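# Press kettle handle button to pop its lid open

## Task

Push the button on the top of the kettle's handle until the lid pops open, with the kettle still upright. At the end the hand must be clear of the kettle and the button risen again, and the tumbler, the pink cup, the carton, the white mug and the steel pot must all still be upright.

## Robot and tools

Robot: two arms on a table. left_arm carries a left hand and right_arm a right hand, mirror images of each other. Base poses in the scene frame: left_arm at (+0.002, +0.259, +0.039) m, quat_wxyz (+1.000, 0, 0, -0.002); right_arm at (+0.020, -0.231, +0.031) m, quat_wxyz (+1.000, 0, 0, -0.031). A two-camera stand is fixed behind the arms. Loose objects may occasionally get a small push from outside.

Frames: the scene frame has its origin at table-top height, midway between the nominal bases. +z is up, +x points out over the table, and +y is toward left_arm (not tied to image sides). Each arm reports its hand pose, velocities and targets in its own base frame. Fixed cameras and the table use the scene frame. Movement offsets are expressed in the axes of that arm's current Hand target.

Hand point axes (right hand): +z runs along the straight fingers toward the tips, +x runs across the palm away from the thumb, +y points out of the palm's face (the palm lies at y = -0.062 m). On the left hand +x points toward the thumb instead. A rigid mast sits at the wrist on the palm side (x +0.05 to +0.10, z -0.16 to -0.11, up to y = +0.06 m; x sign flips on the left hand) and can collide with things. Straight fingertips reach 0.139 m beyond the knuckles at z = -0.017 m. The right arm's elbow sags, so the hand ends lower than commanded; aim higher if needed.

execute_actions: argument actions is a list of actions; each action is a list of 1 to 15 rows, one per 1/30 s control step, and a short action repeats its final row for the remaining steps. Each action lasts 0.5 s. Every row has exactly 48 numbers, each from -1 to 1, covering both arms even if one stays still: left dx, dy, dz, rx, ry, rz; then 16 left hand motor numbers; left current_limit, speed; then the same 24 for the right arm. The six pose numbers are an offset, not a pose: they set the target relative to the Hand target as it was when that action began, in that target's own axes. Every row of an action is measured from that same starting target, so a row is not added to the previous row, but sending the same offset in a new action moves further. Scale: 1.0 equals 0.6 m for dx, dy, dz and 180 degrees for the rotation vector rx, ry, rz. The controller limits orientation to within 40 degrees of the measured one. Optional cameras lists camera names to return images; ["all"] gives all, [] none; by default images come only with an empty actions list. A bad name voids the call.

Hand numbers, in this order: index_mcp, index_abd, index_pip, index_dip, middle_mcp, middle_abd, middle_pip, middle_dip, ring_mcp, ring_abd, ring_pip, ring_dip, thumb_cmc, thumb_axl, thumb_mcp, thumb_ipl. These are absolute joint goals, each scaled linearly between its two stops; moving toward -1 bends or curls. Straight values: _mcp +0.75, _abd 0.00, _pip +0.58, _dip +0.70, thumb_cmc +0.71, thumb_axl +0.68, thumb_mcp +0.23, thumb_ipl +0.17. current_limit maps -1..+1 to 0..550 mA (minimum 11 mA); speed maps to (speed+1)/2 of 8.5 rad/s. Start values are current_limit +0.4, speed -0.6. Zeros are real goals: to keep a hand unchanged, resend its hand_goal, hand_current_limit and hand_speed. A motor at 495 mA or more for 5 s shuts down for 10 s.

Results: each arm's end_effector_position (m) and end_effector_quat_wxyz in its base frame, which may be a few cm off; Hand target, the commanded pose after clipping, from which the next offsets count; joint positions, velocities ("within noise" when still), and torques (not zero in free air, offset and noisy; numbers 3 and 4 wrap at ±28 N m). Per motor: hand_goal, hand_measured, hand_current_ma (positive pushes toward -1), hand_state (moving, goal, blocked, overload). Some control-step positions are listed too. If the hand rests short of its target, even an all-zero action asks again; send the remaining gap as an offset if it still falls short. To stop pressing against something, command the target back beyond the hand point.

zoom_image: camera (cam_head_left, cam_head_right, cam_high, cam_left_wrist, cam_right_wrist) and region [x0, y0, x1, y1] in pixels, origin top-left, at most 504 by 504; only cameras from the latest images. All images are 672x504.

finished_scene: optional scene (1) ends the scene permanently; the goal must hold with the robot idle.

Avoid: knocking the kettle or other items over or off the table, hard hits or slams, pressing the two hands together, pushing hard on fixed or heavy things, and stretched or strained arms that overheat (MOTOR HOT warns at 85 °C; at 100 °C the arm drops for 30 s or more). Arm stops lose commands sent meanwhile.

Each tool is called as name(argument=value, ...) on one line, values as JSON.

## Session

execute_actions(actions=[])

Scene clock: 0.00 s.
left_arm: end_effector_position=(+0.4082, +0.3002, +0.1617) hand_goal=(+0.754, +0.000, +0.576, +0.696, +0.754, +0.000, +0.576, +0.696, +0.754, +0.000, +0.576, +0.696, +0.714, +0.678, +0.226, +0.168) hand_measured=(+0.754, +0.000, +0.576, +0.696, +0.754, +0.000, +0.576, +0.696, +0.754, +0.000, +0.576, +0.696, +0.714, +0.678, +0.226, +0.168) hand_current_ma=(+0, +0, +0, +0, +0, +0, +0, +0, +0, +0, +0, +0, +0, +0, +0, +0) hand_state=(goal, goal, goal, goal, goal, goal, goal, goal, goal, goal, goal, goal, goal, goal, goal, goal) hand_current_limit=0.40 hand_speed=-0.60 end_effector_quat_wxyz=(-0.133, +0.258, +0.948, +0.130) | right_arm: end_effector_position=(+0.6005, +0.0058, +0.2070) hand_goal=(+0.754, +0.000, +0.576, +0.696, +0.754, +0.000, +0.576, +0.696, +0.754, +0.000, +0.576, +0.696, +0.714, +0.678, +0.226, +0.168) hand_measured=(+0.754, +0.000, +0.576, +0.696, +0.754, +0.000, +0.576, +0.696, +0.754, +0.000, +0.576, +0.696, +0.714, +0.678, +0.226, +0.168) hand_current_ma=(+0, +0, +0, +0, +0, +0, +0, +0, +0, +0, +0, +0, +0, +0, +0, +0) hand_state=(goal, goal, goal, goal, goal, goal, goal, goal, goal, goal, goal, goal, goal, goal, goal, goal) hand_current_limit=0.40 hand_speed=-0.60 end_effector_quat_wxyz=(-0.149, +0.959, +0.241, +0.032)
Joint positions: left_arm=[0.378 1.578 1.22 -1.271 -0.37 -0.671] | right_arm=[0.061 1.877 1.881 -1.566 -0.305 1.141]
Joint velocities: within noise
Joint torques (N m): no reading
Heat: left arm: hottest shoulder 31 °C; right arm: hottest wrist roll 28 °C.
Hand target: left_arm +0.4163, +0.3034, +0.1741; -0.121, +0.256, +0.949, +0.139 | right_arm +0.6074, +0.0063, +0.2202; -0.146, +0.958, +0.243, +0.047

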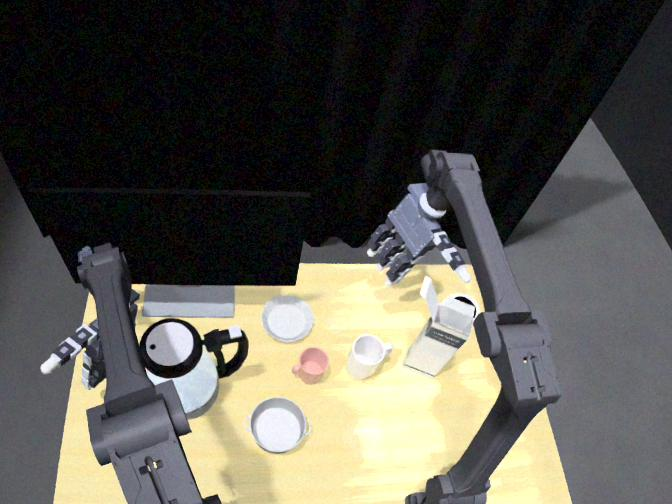

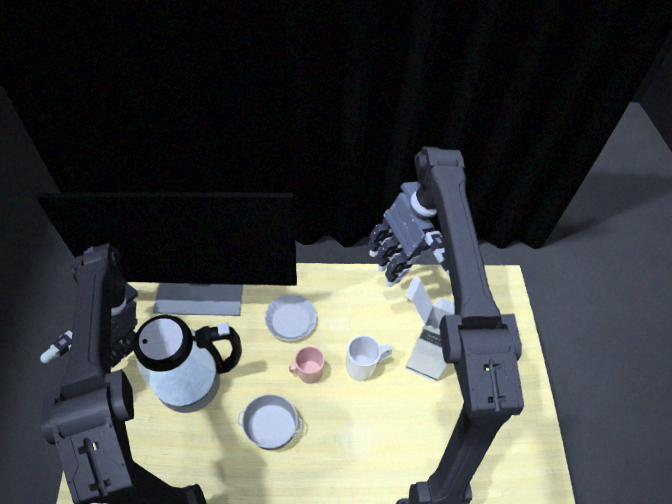

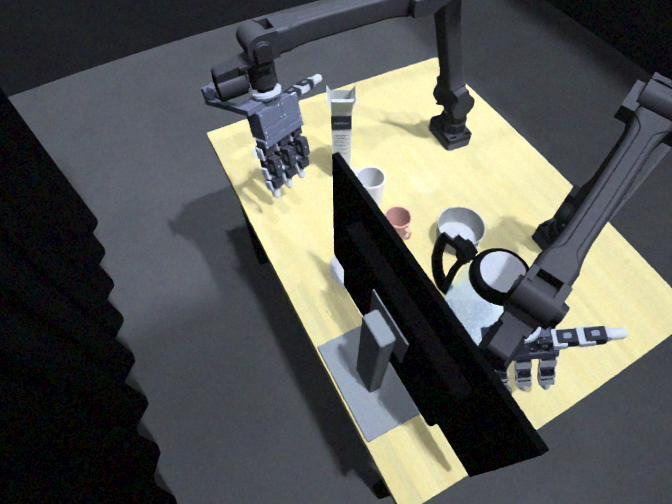

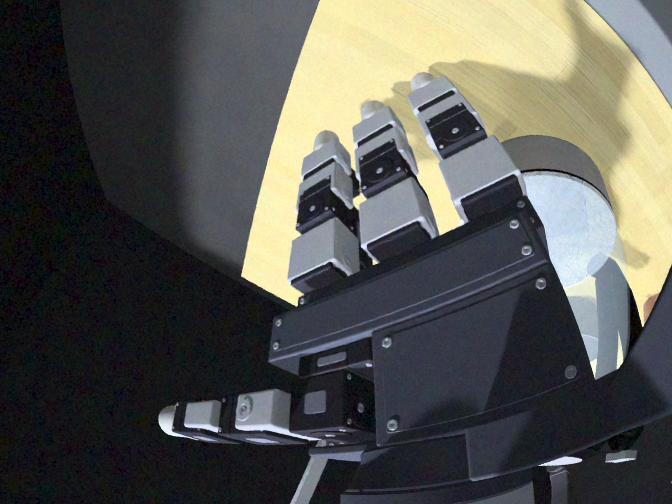

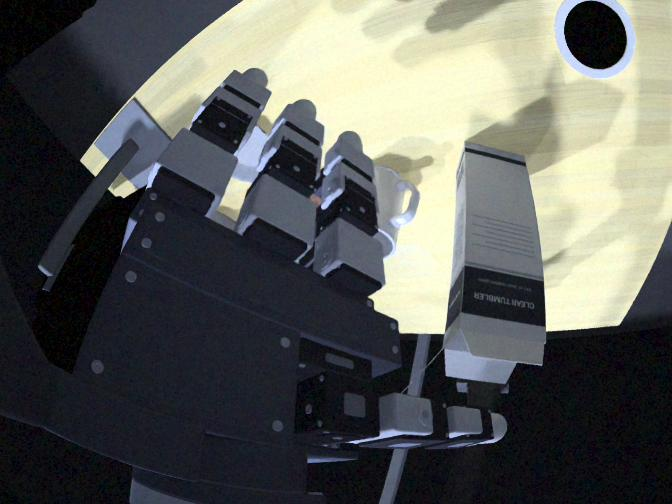

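zoom_image(camera="cam_head_left", region=[60, 260, 320, 460])

zoom_image(camera="cam_head_right", region=[60, 260, 320, 460])

zoom_image(camera="cam_high", region=[380, 180, 640, 400])

Scaled by 1.938 from the camera's 672x504 image, which has a finer 960x720 frame.

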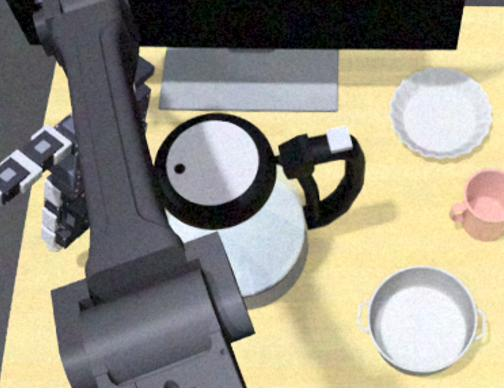

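Scaled by 1.938 from the camera's 672x504 image, which has a finer 960x720 frame.

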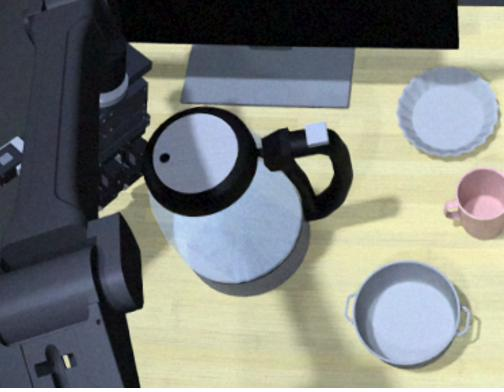

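Scaled by 1.938 from the camera's 672x504 image, which has a finer 960x720 frame.

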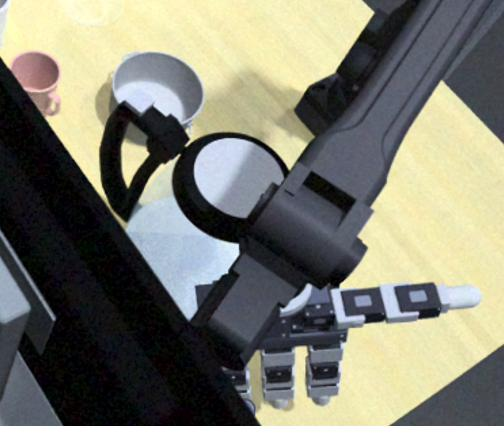

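zoom_image(camera="cam_head_left", region=[340, 170, 500, 300])

zoom_image(camera="cam_head_right", region=[340, 170, 500, 300])

zoom_image(camera="cam_head_left", region=[20, 240, 260, 420])

zoom_image(camera="cam_head_right", region=[20, 240, 260, 420])

zoom_image(camera="cam_high", region=[190, 50, 390, 210])

Scaled by 3.150 from the camera's 672x504 image, which has a finer 960x720 frame.

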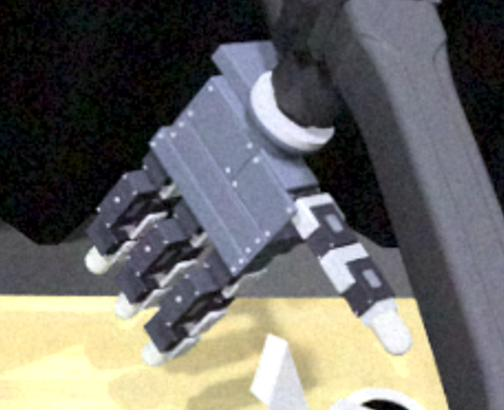

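Scaled by 3.150 from the camera's 672x504 image, which has a finer 960x720 frame.

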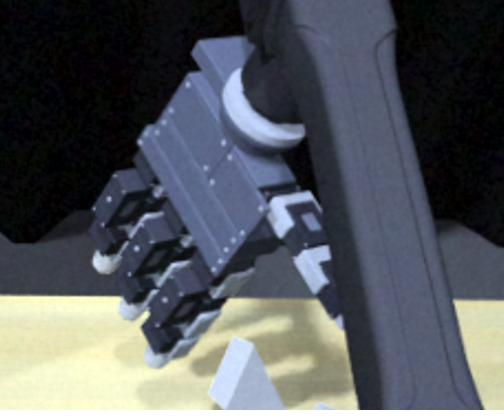

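Scaled by 2.100 from the camera's 672x504 image, which has a finer 960x720 frame.

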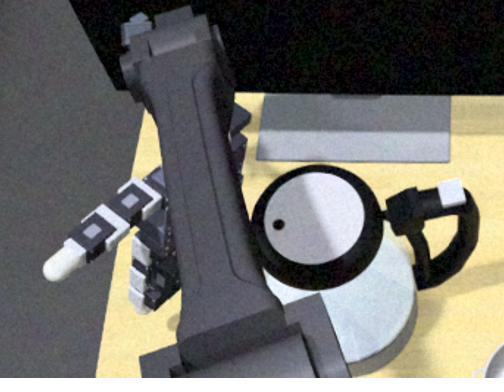

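Scaled by 2.100 from the camera's 672x504 image, which has a finer 960x720 frame.

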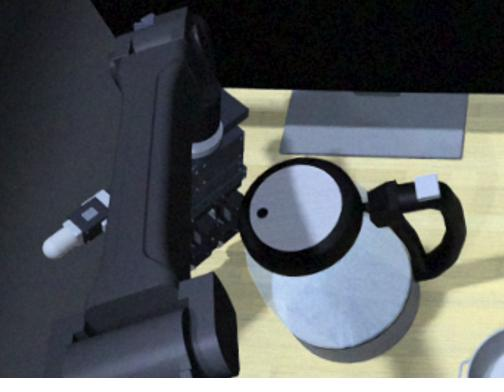

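Scaled by 2.520 from the camera's 672x504 image, which has a finer 960x720 frame.

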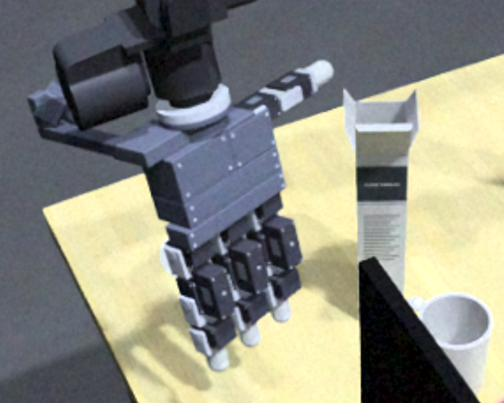

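execute_actions(actions=[[[0,0,0,0,0,0,0.754,0,0.576,0.696,0.754,0,0.576,0.696,0.754,0,0.576,0.696,0.714,0.678,0.226,0.168,0.4,-0.6,0.021,-0.043,-0.151,0,0,0,0.754,0,0.576,0.696,0.2,0,-0.1,0.3,0.2,0,-0.1,0.3,0.714,0.678,0.226,0.168,0.4,-0.6]],[[0,0,0,0,0,0,0.754,0,0.576,0.696,0.754,0,0.576,0.696,0.754,0,0.576,0.696,0.714,0.678,0.226,0.168,0.4,-0.6,0.021,-0.043,-0.151,-0.087,-0.0435,0,0.754,0,0.576,0.696,-0.342,0,-0.81,0.116,-0.342,0,-0.81,0.116,0.714,0.678,0.226,0.168,0.4,-0.6]],[[0,0,0,0,0,0,0.754,0,0.576,0.696,0.754,0,0.576,0.696,0.754,0,0.576,0.696,0.714,0.678,0.226,0.168,0.4,-0.6,-0.041,-0.144,0,0,0,0,0.754,0,0.576,0.696,-0.342,0,-0.81,0.116,-0.342,0,-0.81,0.116,0.714,0.678,0.226,0.168,0.4,-0.6]],[[0,0,0,0,0,0,0.754,0,0.576,0.696,0.754,0,0.576,0.696,0.754,0,0.576,0.696,0.714,0.678,0.226,0.168,0.4,-0.6,-0.041,-0.144,0,0,0,0,0.754,0,0.576,0.696,-0.342,0,-0.81,0.116,-0.342,0,-0.81,0.116,0.714,0.678,0.226,0.168,0.4,-0.6]]], cameras=["all"])

Scene clock: 166.17 s.
left_arm: end_effector_position=(+0.4082, +0.3002, +0.1617) hand_goal=(+0.754, +0.000, +0.576, +0.696, +0.754, +0.000, +0.576, +0.696, +0.754, +0.000, +0.576, +0.696, +0.714, +0.678, +0.226, +0.168) hand_measured=(+0.754, +0.000, +0.576, +0.696, +0.754, +0.000, +0.576, +0.696, +0.754, +0.000, +0.576, +0.696, +0.714, +0.678, +0.224, +0.168) hand_current_ma=(-2, +0, +2, +0, -2, +0, +2, +0, -2, +0, +2, +0, +1, -2, -8, -1) hand_state=(goal, goal, goal, goal, goal, goal, goal, goal, goal, goal, goal, goal, goal, goal, goal, goal) hand_current_limit=0.40 hand_speed=-0.60 end_effector_quat_wxyz=(-0.133, +0.258, +0.948, +0.130) | right_arm: end_effector_position=(+0.4794, +0.1375, +0.3973) hand_goal=(+0.754, +0.000, +0.576, +0.696, -0.342, +0.000, -0.810, +0.116, -0.342, +0.000, -0.810, +0.116, +0.714, +0.678, +0.226, +0.168) hand_measured=(+0.754, +0.000, +0.576, +0.696, -0.326, +0.000, -0.808, +0.118, -0.328, +0.000, -0.808, +0.118, +0.714, +0.678, +0.220, +0.168) hand_current_ma=(+0, +0, +0, +0, +25, +0, +2, +2, +21, +0, +1, +2, +0, +0, -9, +0) hand_state=(goal, goal, goal, goal, goal, goal, goal, goal, goal, goal, goal, goal, goal, goal, goal, goal) hand_current_limit=0.40 hand_speed=-0.60 end_effector_quat_wxyz=(+0.004, +0.959, +0.258, +0.122)
Joint positions: left_arm=[0.378 1.578 1.22 -1.271 -0.37 -0.671] | right_arm=[0.474 1.57 1.911 -1.674 0.059 1.513]
Joint torques (N m): left_arm=[0.26 -14.21 9.02 -0.35 -0.52 -0.05] | right_arm=[0.85 -13.16 9.06 0.14 0.25 -0.07]
Heat: left arm: hottest shoulder 37 °C; right arm: hottest elbow 38 °C.
Hand target: left_arm +0.4163, +0.3034, +0.1741; -0.121, +0.256, +0.949, +0.139 | right_arm +0.4762, +0.1351, +0.4066; +0.003, +0.970, +0.244, +0.015
Off the commanded pose: left_arm 0.015 m, 2 deg | right_arm 0.010 m, 12 deg.
joint sent to its limit (right arm) — joint 4 (wrist pitch), lower limit. The joint targets are off in orientation, not in position.
Step readings (end_effector_position of left_arm | right_arm):
0: (+0.4082, +0.3002, +0.1617) | (+0.6005, +0.0058, +0.2070)
1: (+0.4082, +0.3002, +0.1617) | (+0.5984, +0.0049, +0.2126)
2: (+0.4082, +0.3002, +0.1617) | (+0.5955, +0.0042, +0.2178)
4: (+0.4082, +0.3002, +0.1617) | (+0.5935, +0.0035, +0.2369)
8: (+0.4082, +0.3002, +0.1617) | (+0.5982, +0.0034, +0.2810)
15: (+0.4082, +0.3002, +0.1617) | (+0.5984, +0.0032, +0.3100)
16: (+0.4082, +0.3002, +0.1617) | (+0.5987, -0.0104, +0.3178)
17: (+0.4082, +0.3002, +0.1617) | (+0.5993, -0.0251, +0.3281)
19: (+0.4082, +0.3002, +0.1617) | (+0.6009, -0.0247, +0.3455)
23: (+0.4082, +0.3002, +0.1617) | (+0.6007, +0.0039, +0.3729)
30: (+0.4082, +0.3002, +0.1617) | (+0.5984, +0.0138, +0.3919)
31: (+0.4082, +0.3002, +0.1617) | (+0.5944, +0.0167, +0.3905)
32: (+0.4082, +0.3002, +0.1617) | (+0.5876, +0.0160, +0.3877)
34: (+0.4082, +0.3002, +0.1617) | (+0.5696, +0.0331, +0.3814)
38: (+0.4082, +0.3002, +0.1617) | (+0.5503, +0.0762, +0.3888)
45: (+0.4082, +0.3002, +0.1617) | (+0.5395, +0.0808, +0.4027)
46: (+0.4082, +0.3002, +0.1617) | (+0.5352, +0.0818, +0.4018)
47: (+0.4082, +0.3002, +0.1617) | (+0.5289, +0.0805, +0.3993)
49: (+0.4082, +0.3002, +0.1617) | (+0.5092, +0.0985, +0.3917)
53: (+0.4082, +0.3002, +0.1617) | (+0.4850, +0.1442, +0.3919)
60: (+0.4082, +0.3002, +0.1617) | (+0.4780, +0.1445, +0.3974)

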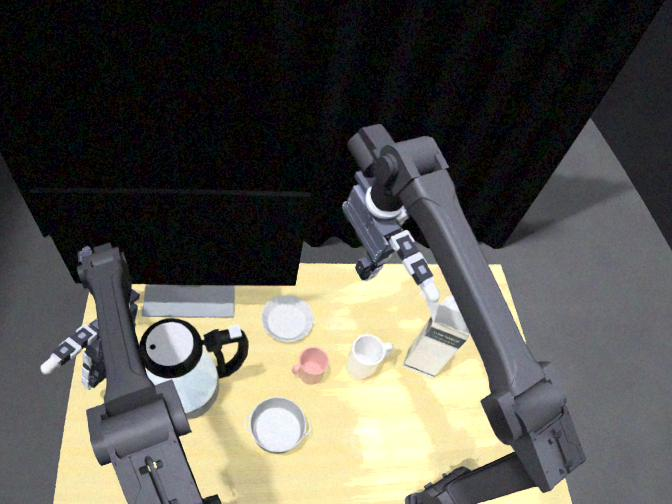

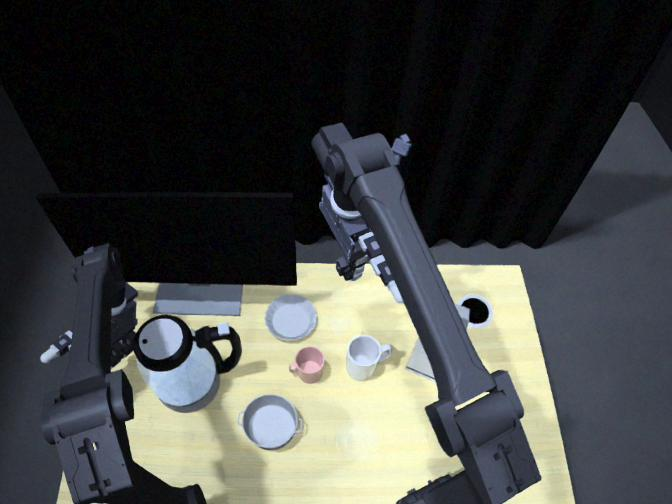

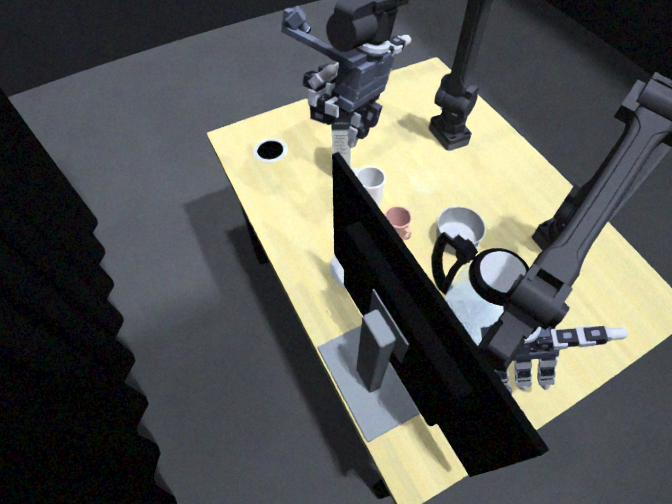

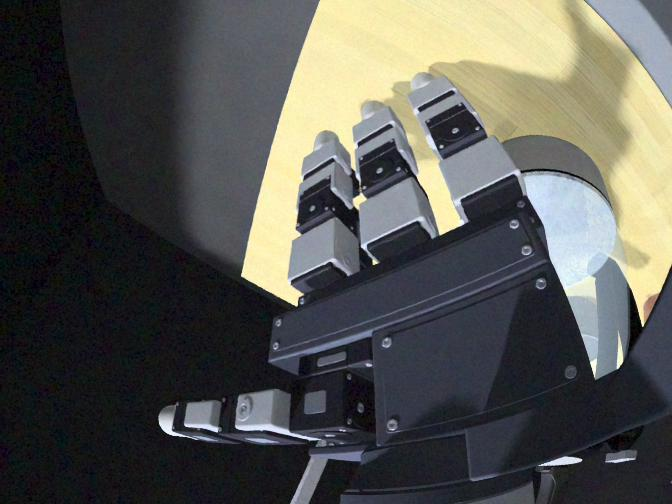

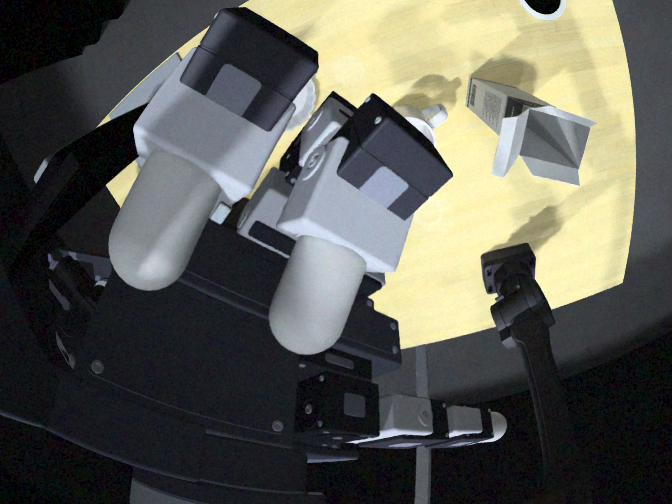

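zoom_image(camera="cam_head_left", region=[310, 150, 470, 310])

zoom_image(camera="cam_head_right", region=[290, 150, 450, 310])

zoom_image(camera="cam_high", region=[270, 0, 430, 160])

Scaled by 3.150 from the camera's 672x504 image, which has a finer 960x720 frame.

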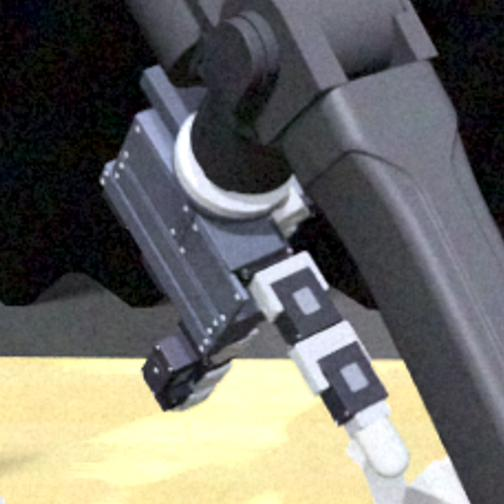

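Scaled by 3.150 from the camera's 672x504 image, which has a finer 960x720 frame.

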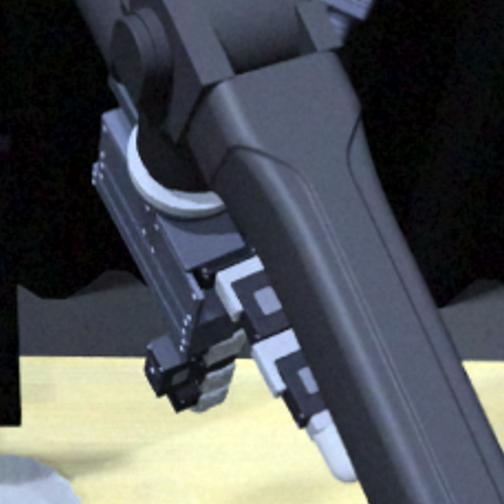

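Scaled by 3.150 from the camera's 672x504 image, which has a finer 960x720 frame.

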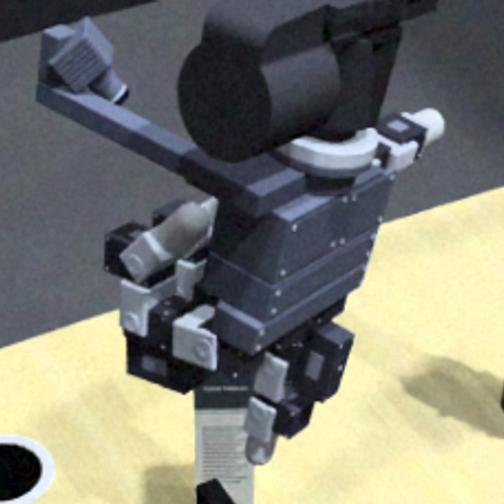

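execute_actions(actions=[[[0,0,0,0,0,0,0.754,0,0.576,0.696,0.754,0,0.576,0.696,0.754,0,0.576,0.696,0.714,0.678,0.226,0.168,0.4,-0.6,0.0172,-0.1487,-0.02,0.029,0.0709,-0.0036,0.754,0,0.576,0.696,-0.342,0,-0.81,0.116,-0.342,0,-0.81,0.116,0.714,0.678,0.226,0.168,0.4,-0.6]],[[0,0,0,0,0,0,0.754,0,0.576,0.696,0.754,0,0.576,0.696,0.754,0,0.576,0.696,0.714,0.678,0.226,0.168,0.4,-0.6,0.0157,-0.1472,0.0224,0,0,0,0.754,0,0.576,0.696,-0.342,0,-0.81,0.116,-0.342,0,-0.81,0.116,0.714,0.678,0.226,0.168,0.4,-0.6]],[[0,0,0,0,0,0,0.754,0,0.576,0.696,0.754,0,0.576,0.696,0.754,0,0.576,0.696,0.714,0.678,0.226,0.168,0.4,-0.6,0.0157,-0.1172,0.0224,0,0,0,0.754,0,0.576,0.696,-0.342,0,-0.81,0.116,-0.342,0,-0.81,0.116,0.714,0.678,0.226,0.168,0.4,-0.6]]], cameras=["all"])

Scene clock: 304.67 s.
left_arm: end_effector_position=(+0.4082, +0.3002, +0.1617) hand_goal=(+0.754, +0.000, +0.576, +0.696, +0.754, +0.000, +0.576, +0.696, +0.754, +0.000, +0.576, +0.696, +0.714, +0.678, +0.226, +0.168) hand_measured=(+0.754, +0.000, +0.576, +0.696, +0.754, +0.000, +0.576, +0.696, +0.754, +0.000, +0.576, +0.696, +0.714, +0.678, +0.224, +0.168) hand_current_ma=(-2, +0, +2, +0, -2, +0, +2, +0, -2, +0, +2, +0, +1, -2, -8, -1) hand_state=(goal, goal, goal, goal, goal, goal, goal, goal, goal, goal, goal, goal, goal, goal, goal, goal) hand_current_limit=0.40 hand_speed=-0.60 end_effector_quat_wxyz=(-0.133, +0.258, +0.948, +0.130) | right_arm: end_effector_position=(+0.3816, +0.3671, +0.3897) hand_goal=(+0.754, +0.000, +0.576, +0.696, -0.342, +0.000, -0.810, +0.116, -0.342, +0.000, -0.810, +0.116, +0.714, +0.678, +0.226, +0.168) hand_measured=(+0.752, +0.000, +0.574, +0.696, -0.328, +0.000, -0.808, +0.118, -0.330, +0.000, -0.808, +0.118, +0.712, +0.678, +0.220, +0.168) hand_current_ma=(-1, +0, -1, +0, +21, +0, +2, +2, +18, +0, +1, +2, -1, +0, -9, +0) hand_state=(goal, goal, goal, goal, goal, goal, goal, goal, goal, goal, goal, goal, goal, goal, goal, goal) hand_current_limit=0.40 hand_speed=-0.60 end_effector_quat_wxyz=(-0.072, +0.955, +0.258, +0.127)
Joint positions: left_arm=[0.378 1.578 1.22 -1.271 -0.37 -0.671] | right_arm=[0.913 1.737 2.131 -1.675 0.038 1.95]
Joint torques (N m): left_arm=[0.26 -14.21 9.03 -0.36 -0.52 -0.05] | right_arm=[0.73 -14.56 12.16 0.28 0.2 -0.08]
Heat: left arm: hottest elbow 38 °C; right arm: hottest elbow 34 °C.
Hand target: left_arm +0.4163, +0.3034, +0.1741; -0.121, +0.256, +0.949, +0.139 | right_arm +0.3855, +0.3698, +0.4085; -0.068, +0.960, +0.248, +0.111
Off the commanded pose: left_arm 0.015 m, 2 deg | right_arm 0.019 m, 2 deg.
joint sent to its limit (right arm) — joint 4 (wrist pitch), lower limit. The joint targets are off in orientation, not in position.
Step readings (end_effector_position of left_arm | right_arm):
0: (+0.4082, +0.3002, +0.1617) | (+0.4793, +0.1375, +0.3973)
1: (+0.4082, +0.3002, +0.1617) | (+0.4749, +0.1464, +0.3944)
2: (+0.4082, +0.3002, +0.1617) | (+0.4698, +0.1554, +0.3917)
4: (+0.4082, +0.3002, +0.1617) | (+0.4564, +0.1835, +0.3908)
8: (+0.4082, +0.3002, +0.1617) | (+0.4354, +0.2246, +0.3956)
15: (+0.4082, +0.3002, +0.1617) | (+0.4362, +0.2205, +0.3993)
16: (+0.4082, +0.3002, +0.1617) | (+0.4345, +0.2228, +0.4003)
17: (+0.4082, +0.3002, +0.1617) | (+0.4347, +0.2255, +0.4036)
19: (+0.4082, +0.3002, +0.1617) | (+0.4250, +0.2542, +0.4065)
23: (+0.4082, +0.3002, +0.1617) | (+0.4000, +0.3047, +0.4012)
30: (+0.4082, +0.3002, +0.1617) | (+0.4020, +0.3050, +0.3938)
31: (+0.4082, +0.3002, +0.1617) | (+0.4019, +0.3066, +0.3956)
32: (+0.4082, +0.3002, +0.1617) | (+0.4051, +0.3088, +0.3998)
34: (+0.4082, +0.3002, +0.1617) | (+0.4007, +0.3297, +0.4046)
38: (+0.4082, +0.3002, +0.1617) | (+0.3800, +0.3651, +0.3985)
45: (+0.4082, +0.3002, +0.1617) | (+0.3774, +0.3718, +0.3897)

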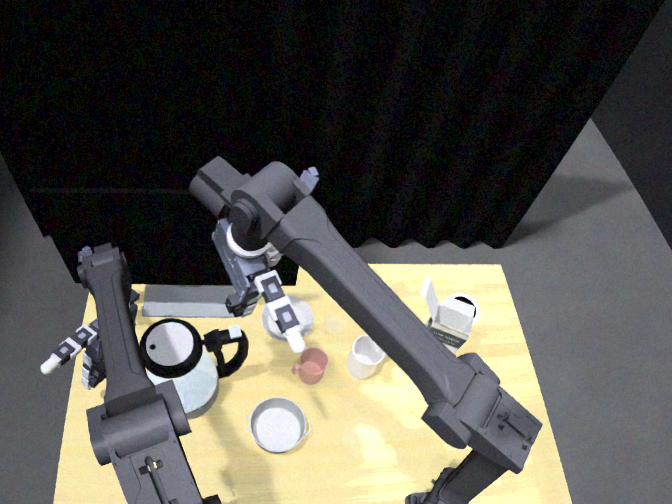

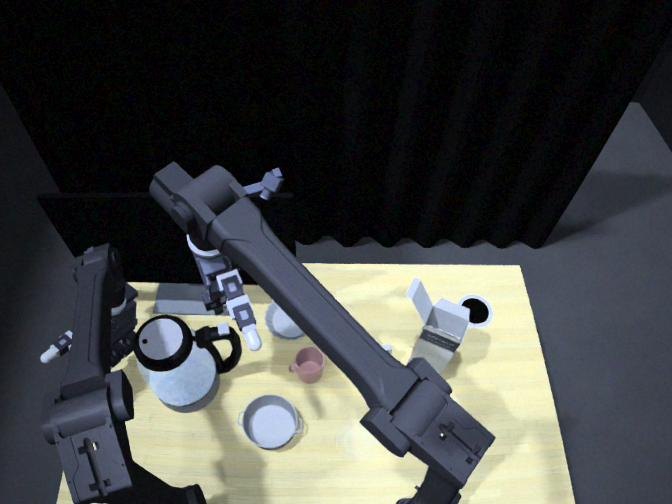

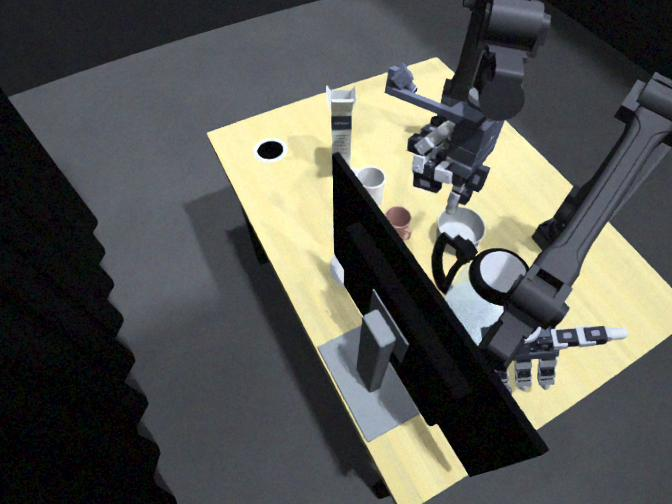

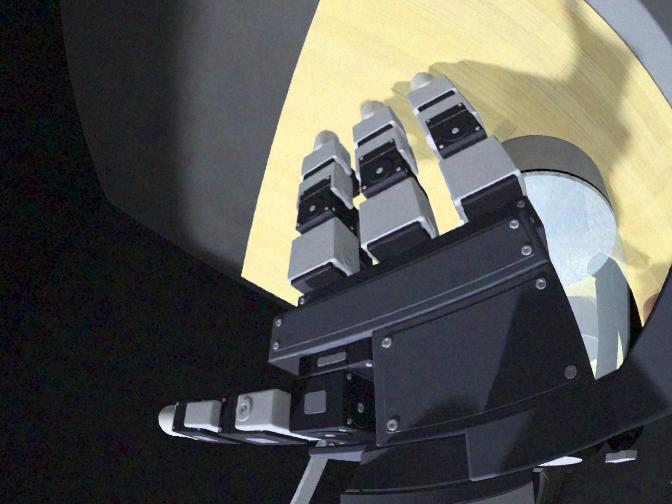

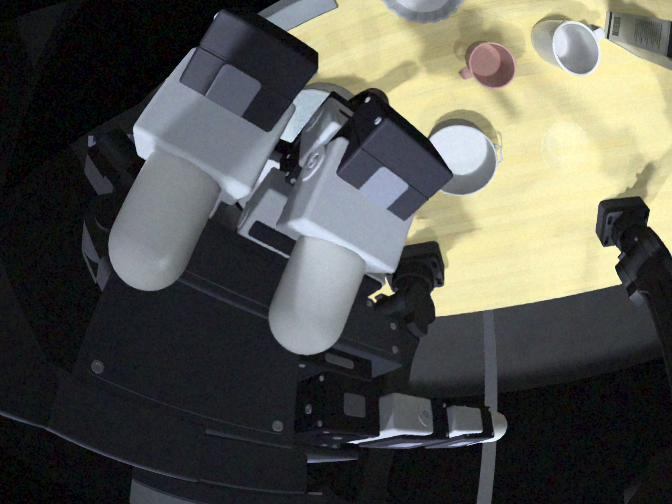

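zoom_image(camera="cam_head_left", region=[180, 210, 340, 370])

zoom_image(camera="cam_head_right", region=[160, 210, 320, 370])

zoom_image(camera="cam_high", region=[370, 120, 550, 300])

Scaled by 3.150 from the camera's 672x504 image, which has a finer 960x720 frame.

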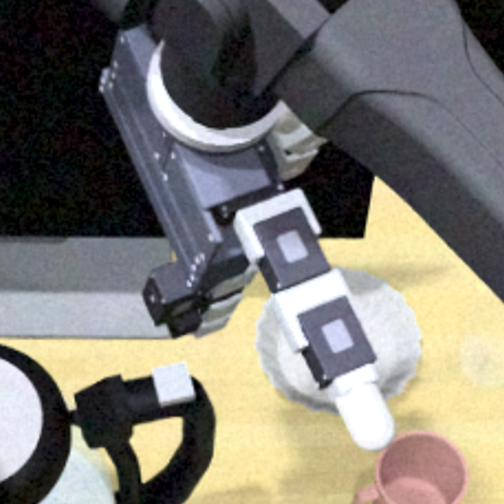

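Scaled by 3.150 from the camera's 672x504 image, which has a finer 960x720 frame.

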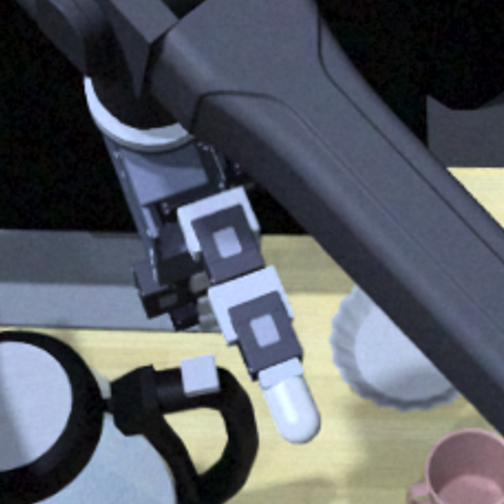

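Scaled by 2.800 from the camera's 672x504 image, which has a finer 960x720 frame.

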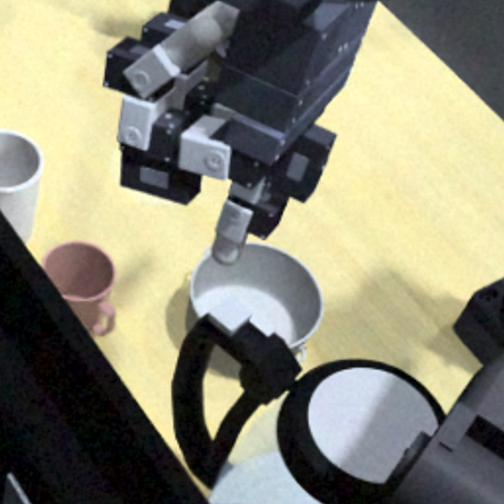

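execute_actions(actions=[[[0,0,0,0,0,0,0.754,0,0.576,0.696,0.754,0,0.576,0.696,0.754,0,0.576,0.696,0.714,0.678,0.226,0.168,0.4,-0.6,0.0013,-0.0302,0.063,0,0,0,0.754,0,0.576,0.696,-0.342,0,-0.81,0.116,-0.342,0,-0.81,0.116,0.714,0.678,0.226,0.168,0.6,-0.6]]], cameras=["cam_head_left","cam_head_right","cam_high","cam_right_wrist"])

zoom_image(camera="cam_head_left", region=[180, 240, 280, 360])

zoom_image(camera="cam_head_right", region=[160, 240, 260, 360])

zoom_image(camera="cam_high", region=[400, 160, 520, 280])

Scene clock: 336.00 s.
left_arm: end_effector_position=(+0.4082, +0.3002, +0.1617) hand_goal=(+0.754, +0.000, +0.576, +0.696, +0.754, +0.000, +0.576, +0.696, +0.754, +0.000, +0.576, +0.696, +0.714, +0.678, +0.226, +0.168) hand_measured=(+0.754, +0.000, +0.576, +0.696, +0.754, +0.000, +0.576, +0.696, +0.754, +0.000, +0.576, +0.696, +0.714, +0.678, +0.224, +0.168) hand_current_ma=(-2, +0, +2, +0, -2, +0, +2, +0, -2, +0, +2, +0, +1, -2, -8, -1) hand_state=(goal, goal, goal, goal, goal, goal, goal, goal, goal, goal, goal, goal, goal, goal, goal, goal) hand_current_limit=0.40 hand_speed=-0.60 end_effector_quat_wxyz=(-0.133, +0.258, +0.948, +0.130) | right_arm: end_effector_position=(+0.3847, +0.3880, +0.3548) hand_goal=(+0.754, +0.000, +0.576, +0.696, -0.342, +0.000, -0.810, +0.116, -0.342, +0.000, -0.810, +0.116, +0.714, +0.678, +0.226, +0.168) hand_measured=(+0.752, +0.000, +0.574, +0.696, -0.328, +0.000, -0.808, +0.118, -0.330, +0.000, -0.808, +0.118, +0.712, +0.678, +0.220, +0.168) hand_current_ma=(-1, +0, -1, +0, +21, +0, +2, +2, +18, +0, +1, +2, -1, +0, -9, +0) hand_state=(goal, goal, goal, goal, goal, goal, goal, goal, goal, goal, goal, goal, goal, goal, goal, goal) hand_current_limit=0.60 hand_speed=-0.60 end_effector_quat_wxyz=(-0.056, +0.961, +0.252, +0.100)
Joint positions: left_arm=[0.378 1.578 1.22 -1.271 -0.37 -0.671] | right_arm=[0.928 1.812 2.142 -1.675 0.036 1.982]
Joint torques (N m): left_arm=[0.26 -14.21 9.02 -0.36 -0.52 -0.05] | right_arm=[1.44 -16.56 11.66 0.12 0.12 -0.07]
Heat: left arm: hottest elbow 38 °C; right arm: hottest elbow 37 °C.
Hand target: left_arm +0.4163, +0.3034, +0.1741; -0.121, +0.256, +0.949, +0.139 | right_arm +0.3841, +0.3929, +0.3736; -0.068, +0.960, +0.248, +0.111
Off the commanded pose: left_arm 0.015 m, 2 deg | right_arm 0.019 m, 2 deg.
joint sent to its limit (right arm) — joint 4 (wrist pitch), lower limit. The joint targets still meet the commanded pose.
Step readings (end_effector_position of left_arm | right_arm):
0: (+0.4082, +0.3002, +0.1617) | (+0.3815, +0.3671, +0.3897)
1: (+0.4082, +0.3002, +0.1617) | (+0.3814, +0.3682, +0.3880)
2: (+0.4082, +0.3002, +0.1617) | (+0.3816, +0.3697, +0.3876)
4: (+0.4082, +0.3002, +0.1617) | (+0.3819, +0.3744, +0.3826)
8: (+0.4082, +0.3002, +0.1617) | (+0.3829, +0.3837, +0.3656)
15: (+0.4082, +0.3002, +0.1617) | (+0.3848, +0.3881, +0.3546)
Images, in order (width x height): cam_head_left 672x504, cam_head_right 672x504, cam_high 672x504, cam_right_wrist 672x504.

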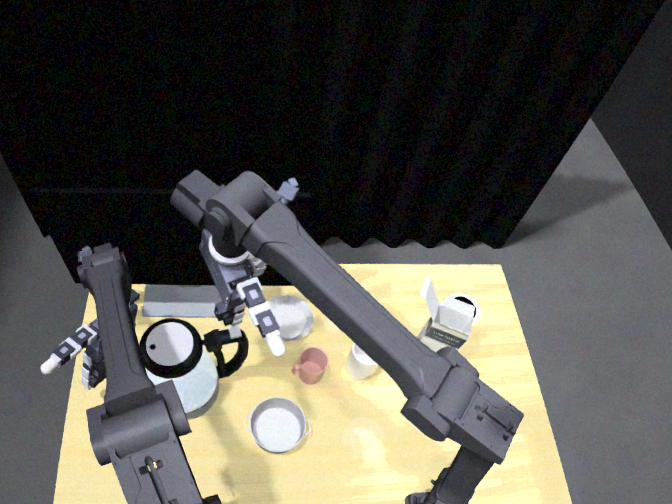

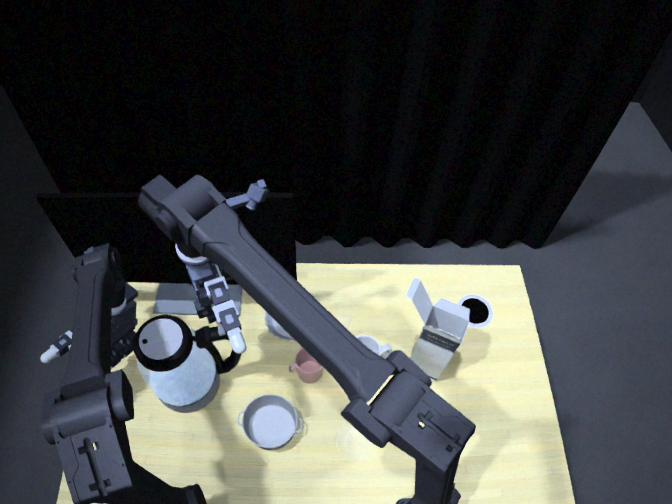

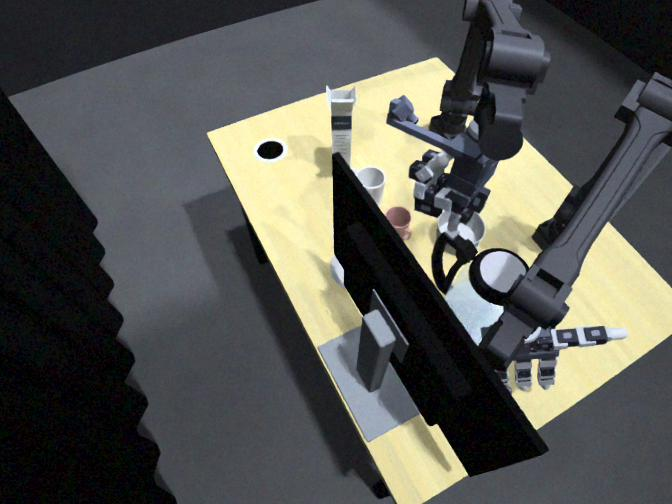

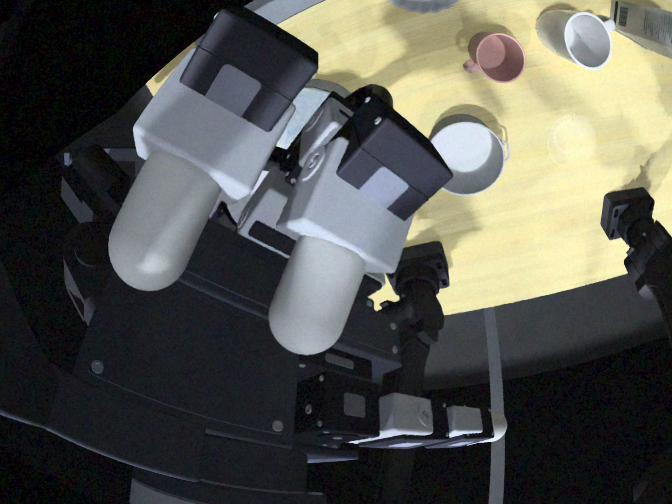

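Scaled by 4.200 from the camera's 672x504 image, which has a finer 960x720 frame.

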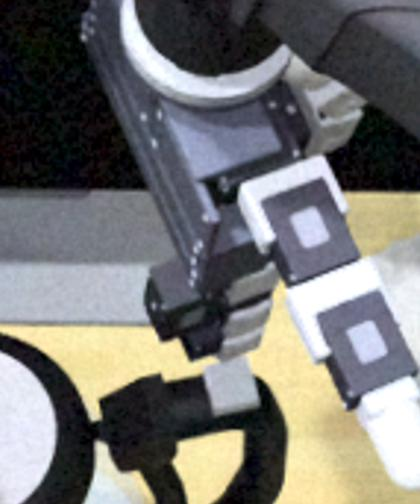

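Scaled by 4.200 from the camera's 672x504 image, which has a finer 960x720 frame.

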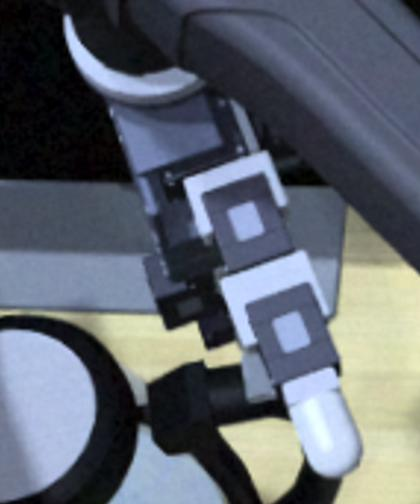

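Scaled by 4.200 from the camera's 672x504 image, which has a finer 960x720 frame.

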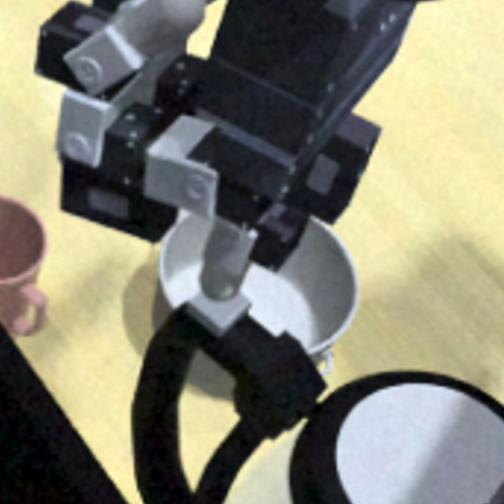

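execute_actions(actions=[[[0,0,0,0,0,0,0.754,0,0.576,0.696,0.754,0,0.576,0.696,0.754,0,0.576,0.696,0.714,0.678,0.226,0.168,0.4,-0.6,-0.0032,-0.004,0.0253,0,0,0,0.754,0,0.576,0.696,-0.342,0,-0.81,0.116,-0.342,0,-0.81,0.116,0.714,0.678,0.226,0.168,0.6,-0.6]]], cameras=["cam_head_left","cam_high"])

zoom_image(camera="cam_head_left", region=[200, 270, 280, 360])

zoom_image(camera="cam_high", region=[410, 180, 510, 280])

Scene clock: 352.40 s.
left_arm: end_effector_position=(+0.4082, +0.3002, +0.1617) hand_goal=(+0.754, +0.000, +0.576, +0.696, +0.754, +0.000, +0.576, +0.696, +0.754, +0.000, +0.576, +0.696, +0.714, +0.678, +0.226, +0.168) hand_measured=(+0.754, +0.000, +0.576, +0.696, +0.754, +0.000, +0.576, +0.696, +0.754, +0.000, +0.576, +0.696, +0.714, +0.678, +0.224, +0.168) hand_current_ma=(-2, +0, +2, +0, -2, +0, +2, +0, -2, +0, +2, +0, +1, -2, -8, -1) hand_state=(goal, goal, goal, goal, goal, goal, goal, goal, goal, goal, goal, goal, goal, goal, goal, goal) hand_current_limit=0.40 hand_speed=-0.60 end_effector_quat_wxyz=(-0.133, +0.258, +0.948, +0.130) | right_arm: end_effector_position=(+0.3845, +0.3909, +0.3547) hand_goal=(+0.754, +0.000, +0.576, +0.696, -0.342, +0.000, -0.810, +0.116, -0.342, +0.000, -0.810, +0.116, +0.714, +0.678, +0.226, +0.168) hand_measured=(+0.752, +0.000, +0.574, +0.696, -0.328, +0.000, -0.808, +0.118, -0.330, +0.000, -0.808, +0.118, +0.712, +0.678, +0.220, +0.168) hand_current_ma=(-1, +0, -1, +0, +21, +0, +2, +2, +18, +0, +1, +2, -1, +0, -9, +0) hand_state=(goal, goal, goal, goal, goal, goal, goal, goal, goal, goal, goal, goal, goal, goal, goal, goal) hand_current_limit=0.60 hand_speed=-0.60 end_effector_quat_wxyz=(-0.060, +0.961, +0.250, +0.103)
Joint positions: left_arm=[0.378 1.578 1.22 -1.271 -0.37 -0.671] | right_arm=[0.931 1.812 2.142 -1.665 0.036 1.988]
Joint torques (N m): left_arm=[0.26 -14.15 9.03 -0.36 -0.52 -0.05] | right_arm=[1.49 -16.38 9.26 0.75 0.1 -0.07]
Heat: left arm: hottest elbow 38 °C; right arm: hottest elbow 38 °C.
Hand target: left_arm +0.4163, +0.3034, +0.1741; -0.121, +0.256, +0.949, +0.139 | right_arm +0.3839, +0.3971, +0.3586; -0.068, +0.960, +0.249, +0.111
Off the commanded pose: left_arm 0.015 m, 2 deg | right_arm 0.007 m, 1 deg.
Step readings (end_effector_position of left_arm | right_arm):
0: (+0.4082, +0.3002, +0.1617) | (+0.3846, +0.3880, +0.3548)
1: (+0.4082, +0.3002, +0.1617) | (+0.3845, +0.3884, +0.3547)
2: (+0.4082, +0.3002, +0.1617) | (+0.3846, +0.3893, +0.3547)
4: (+0.4082, +0.3002, +0.1617) | (+0.3846, +0.3905, +0.3547)
8: (+0.4082, +0.3002, +0.1617) | (+0.3846, +0.3909, +0.3547)
15: (+0.4082, +0.3002, +0.1617) | (+0.3845, +0.3909, +0.3547)
Images, in order (width x height): cam_head_left 672x504, cam_high 672x504.

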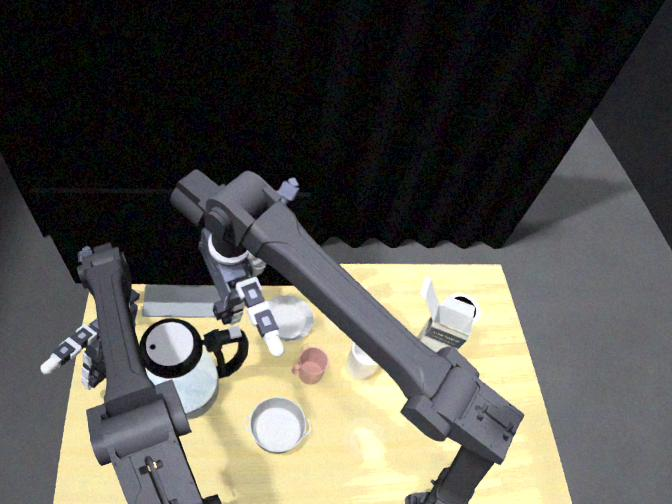

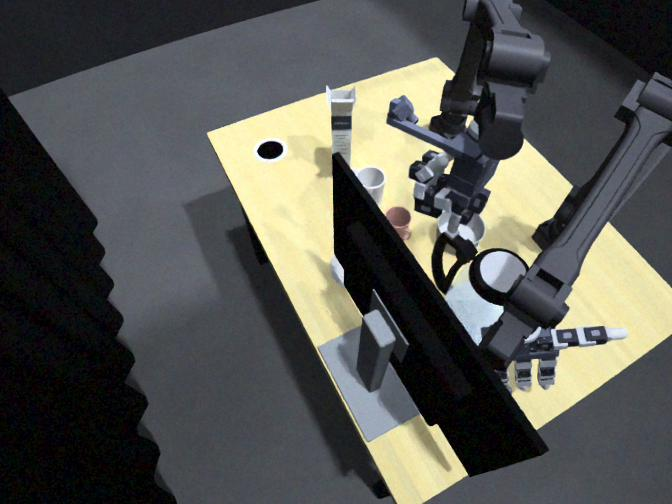

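Scaled by 5.600 from the camera's 672x504 image, which has a finer 960x720 frame.

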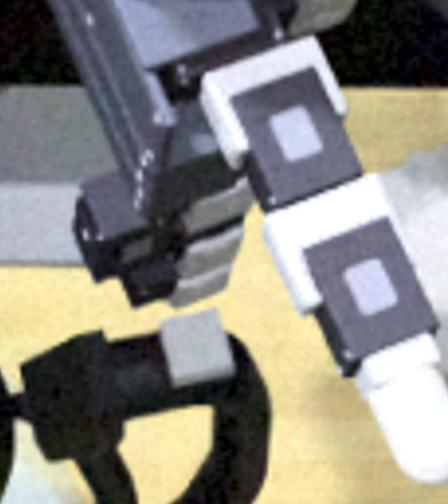

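Scaled by 5.040 from the camera's 672x504 image, which has a finer 960x720 frame.

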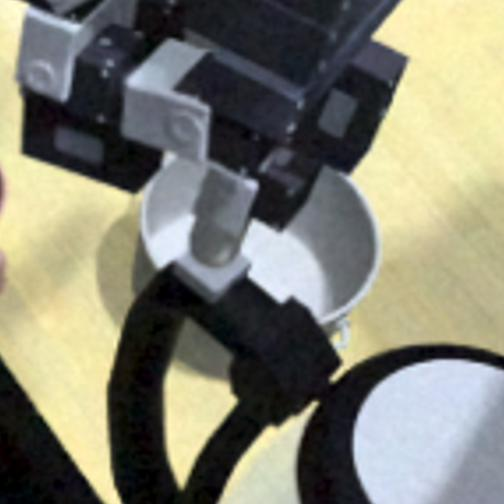

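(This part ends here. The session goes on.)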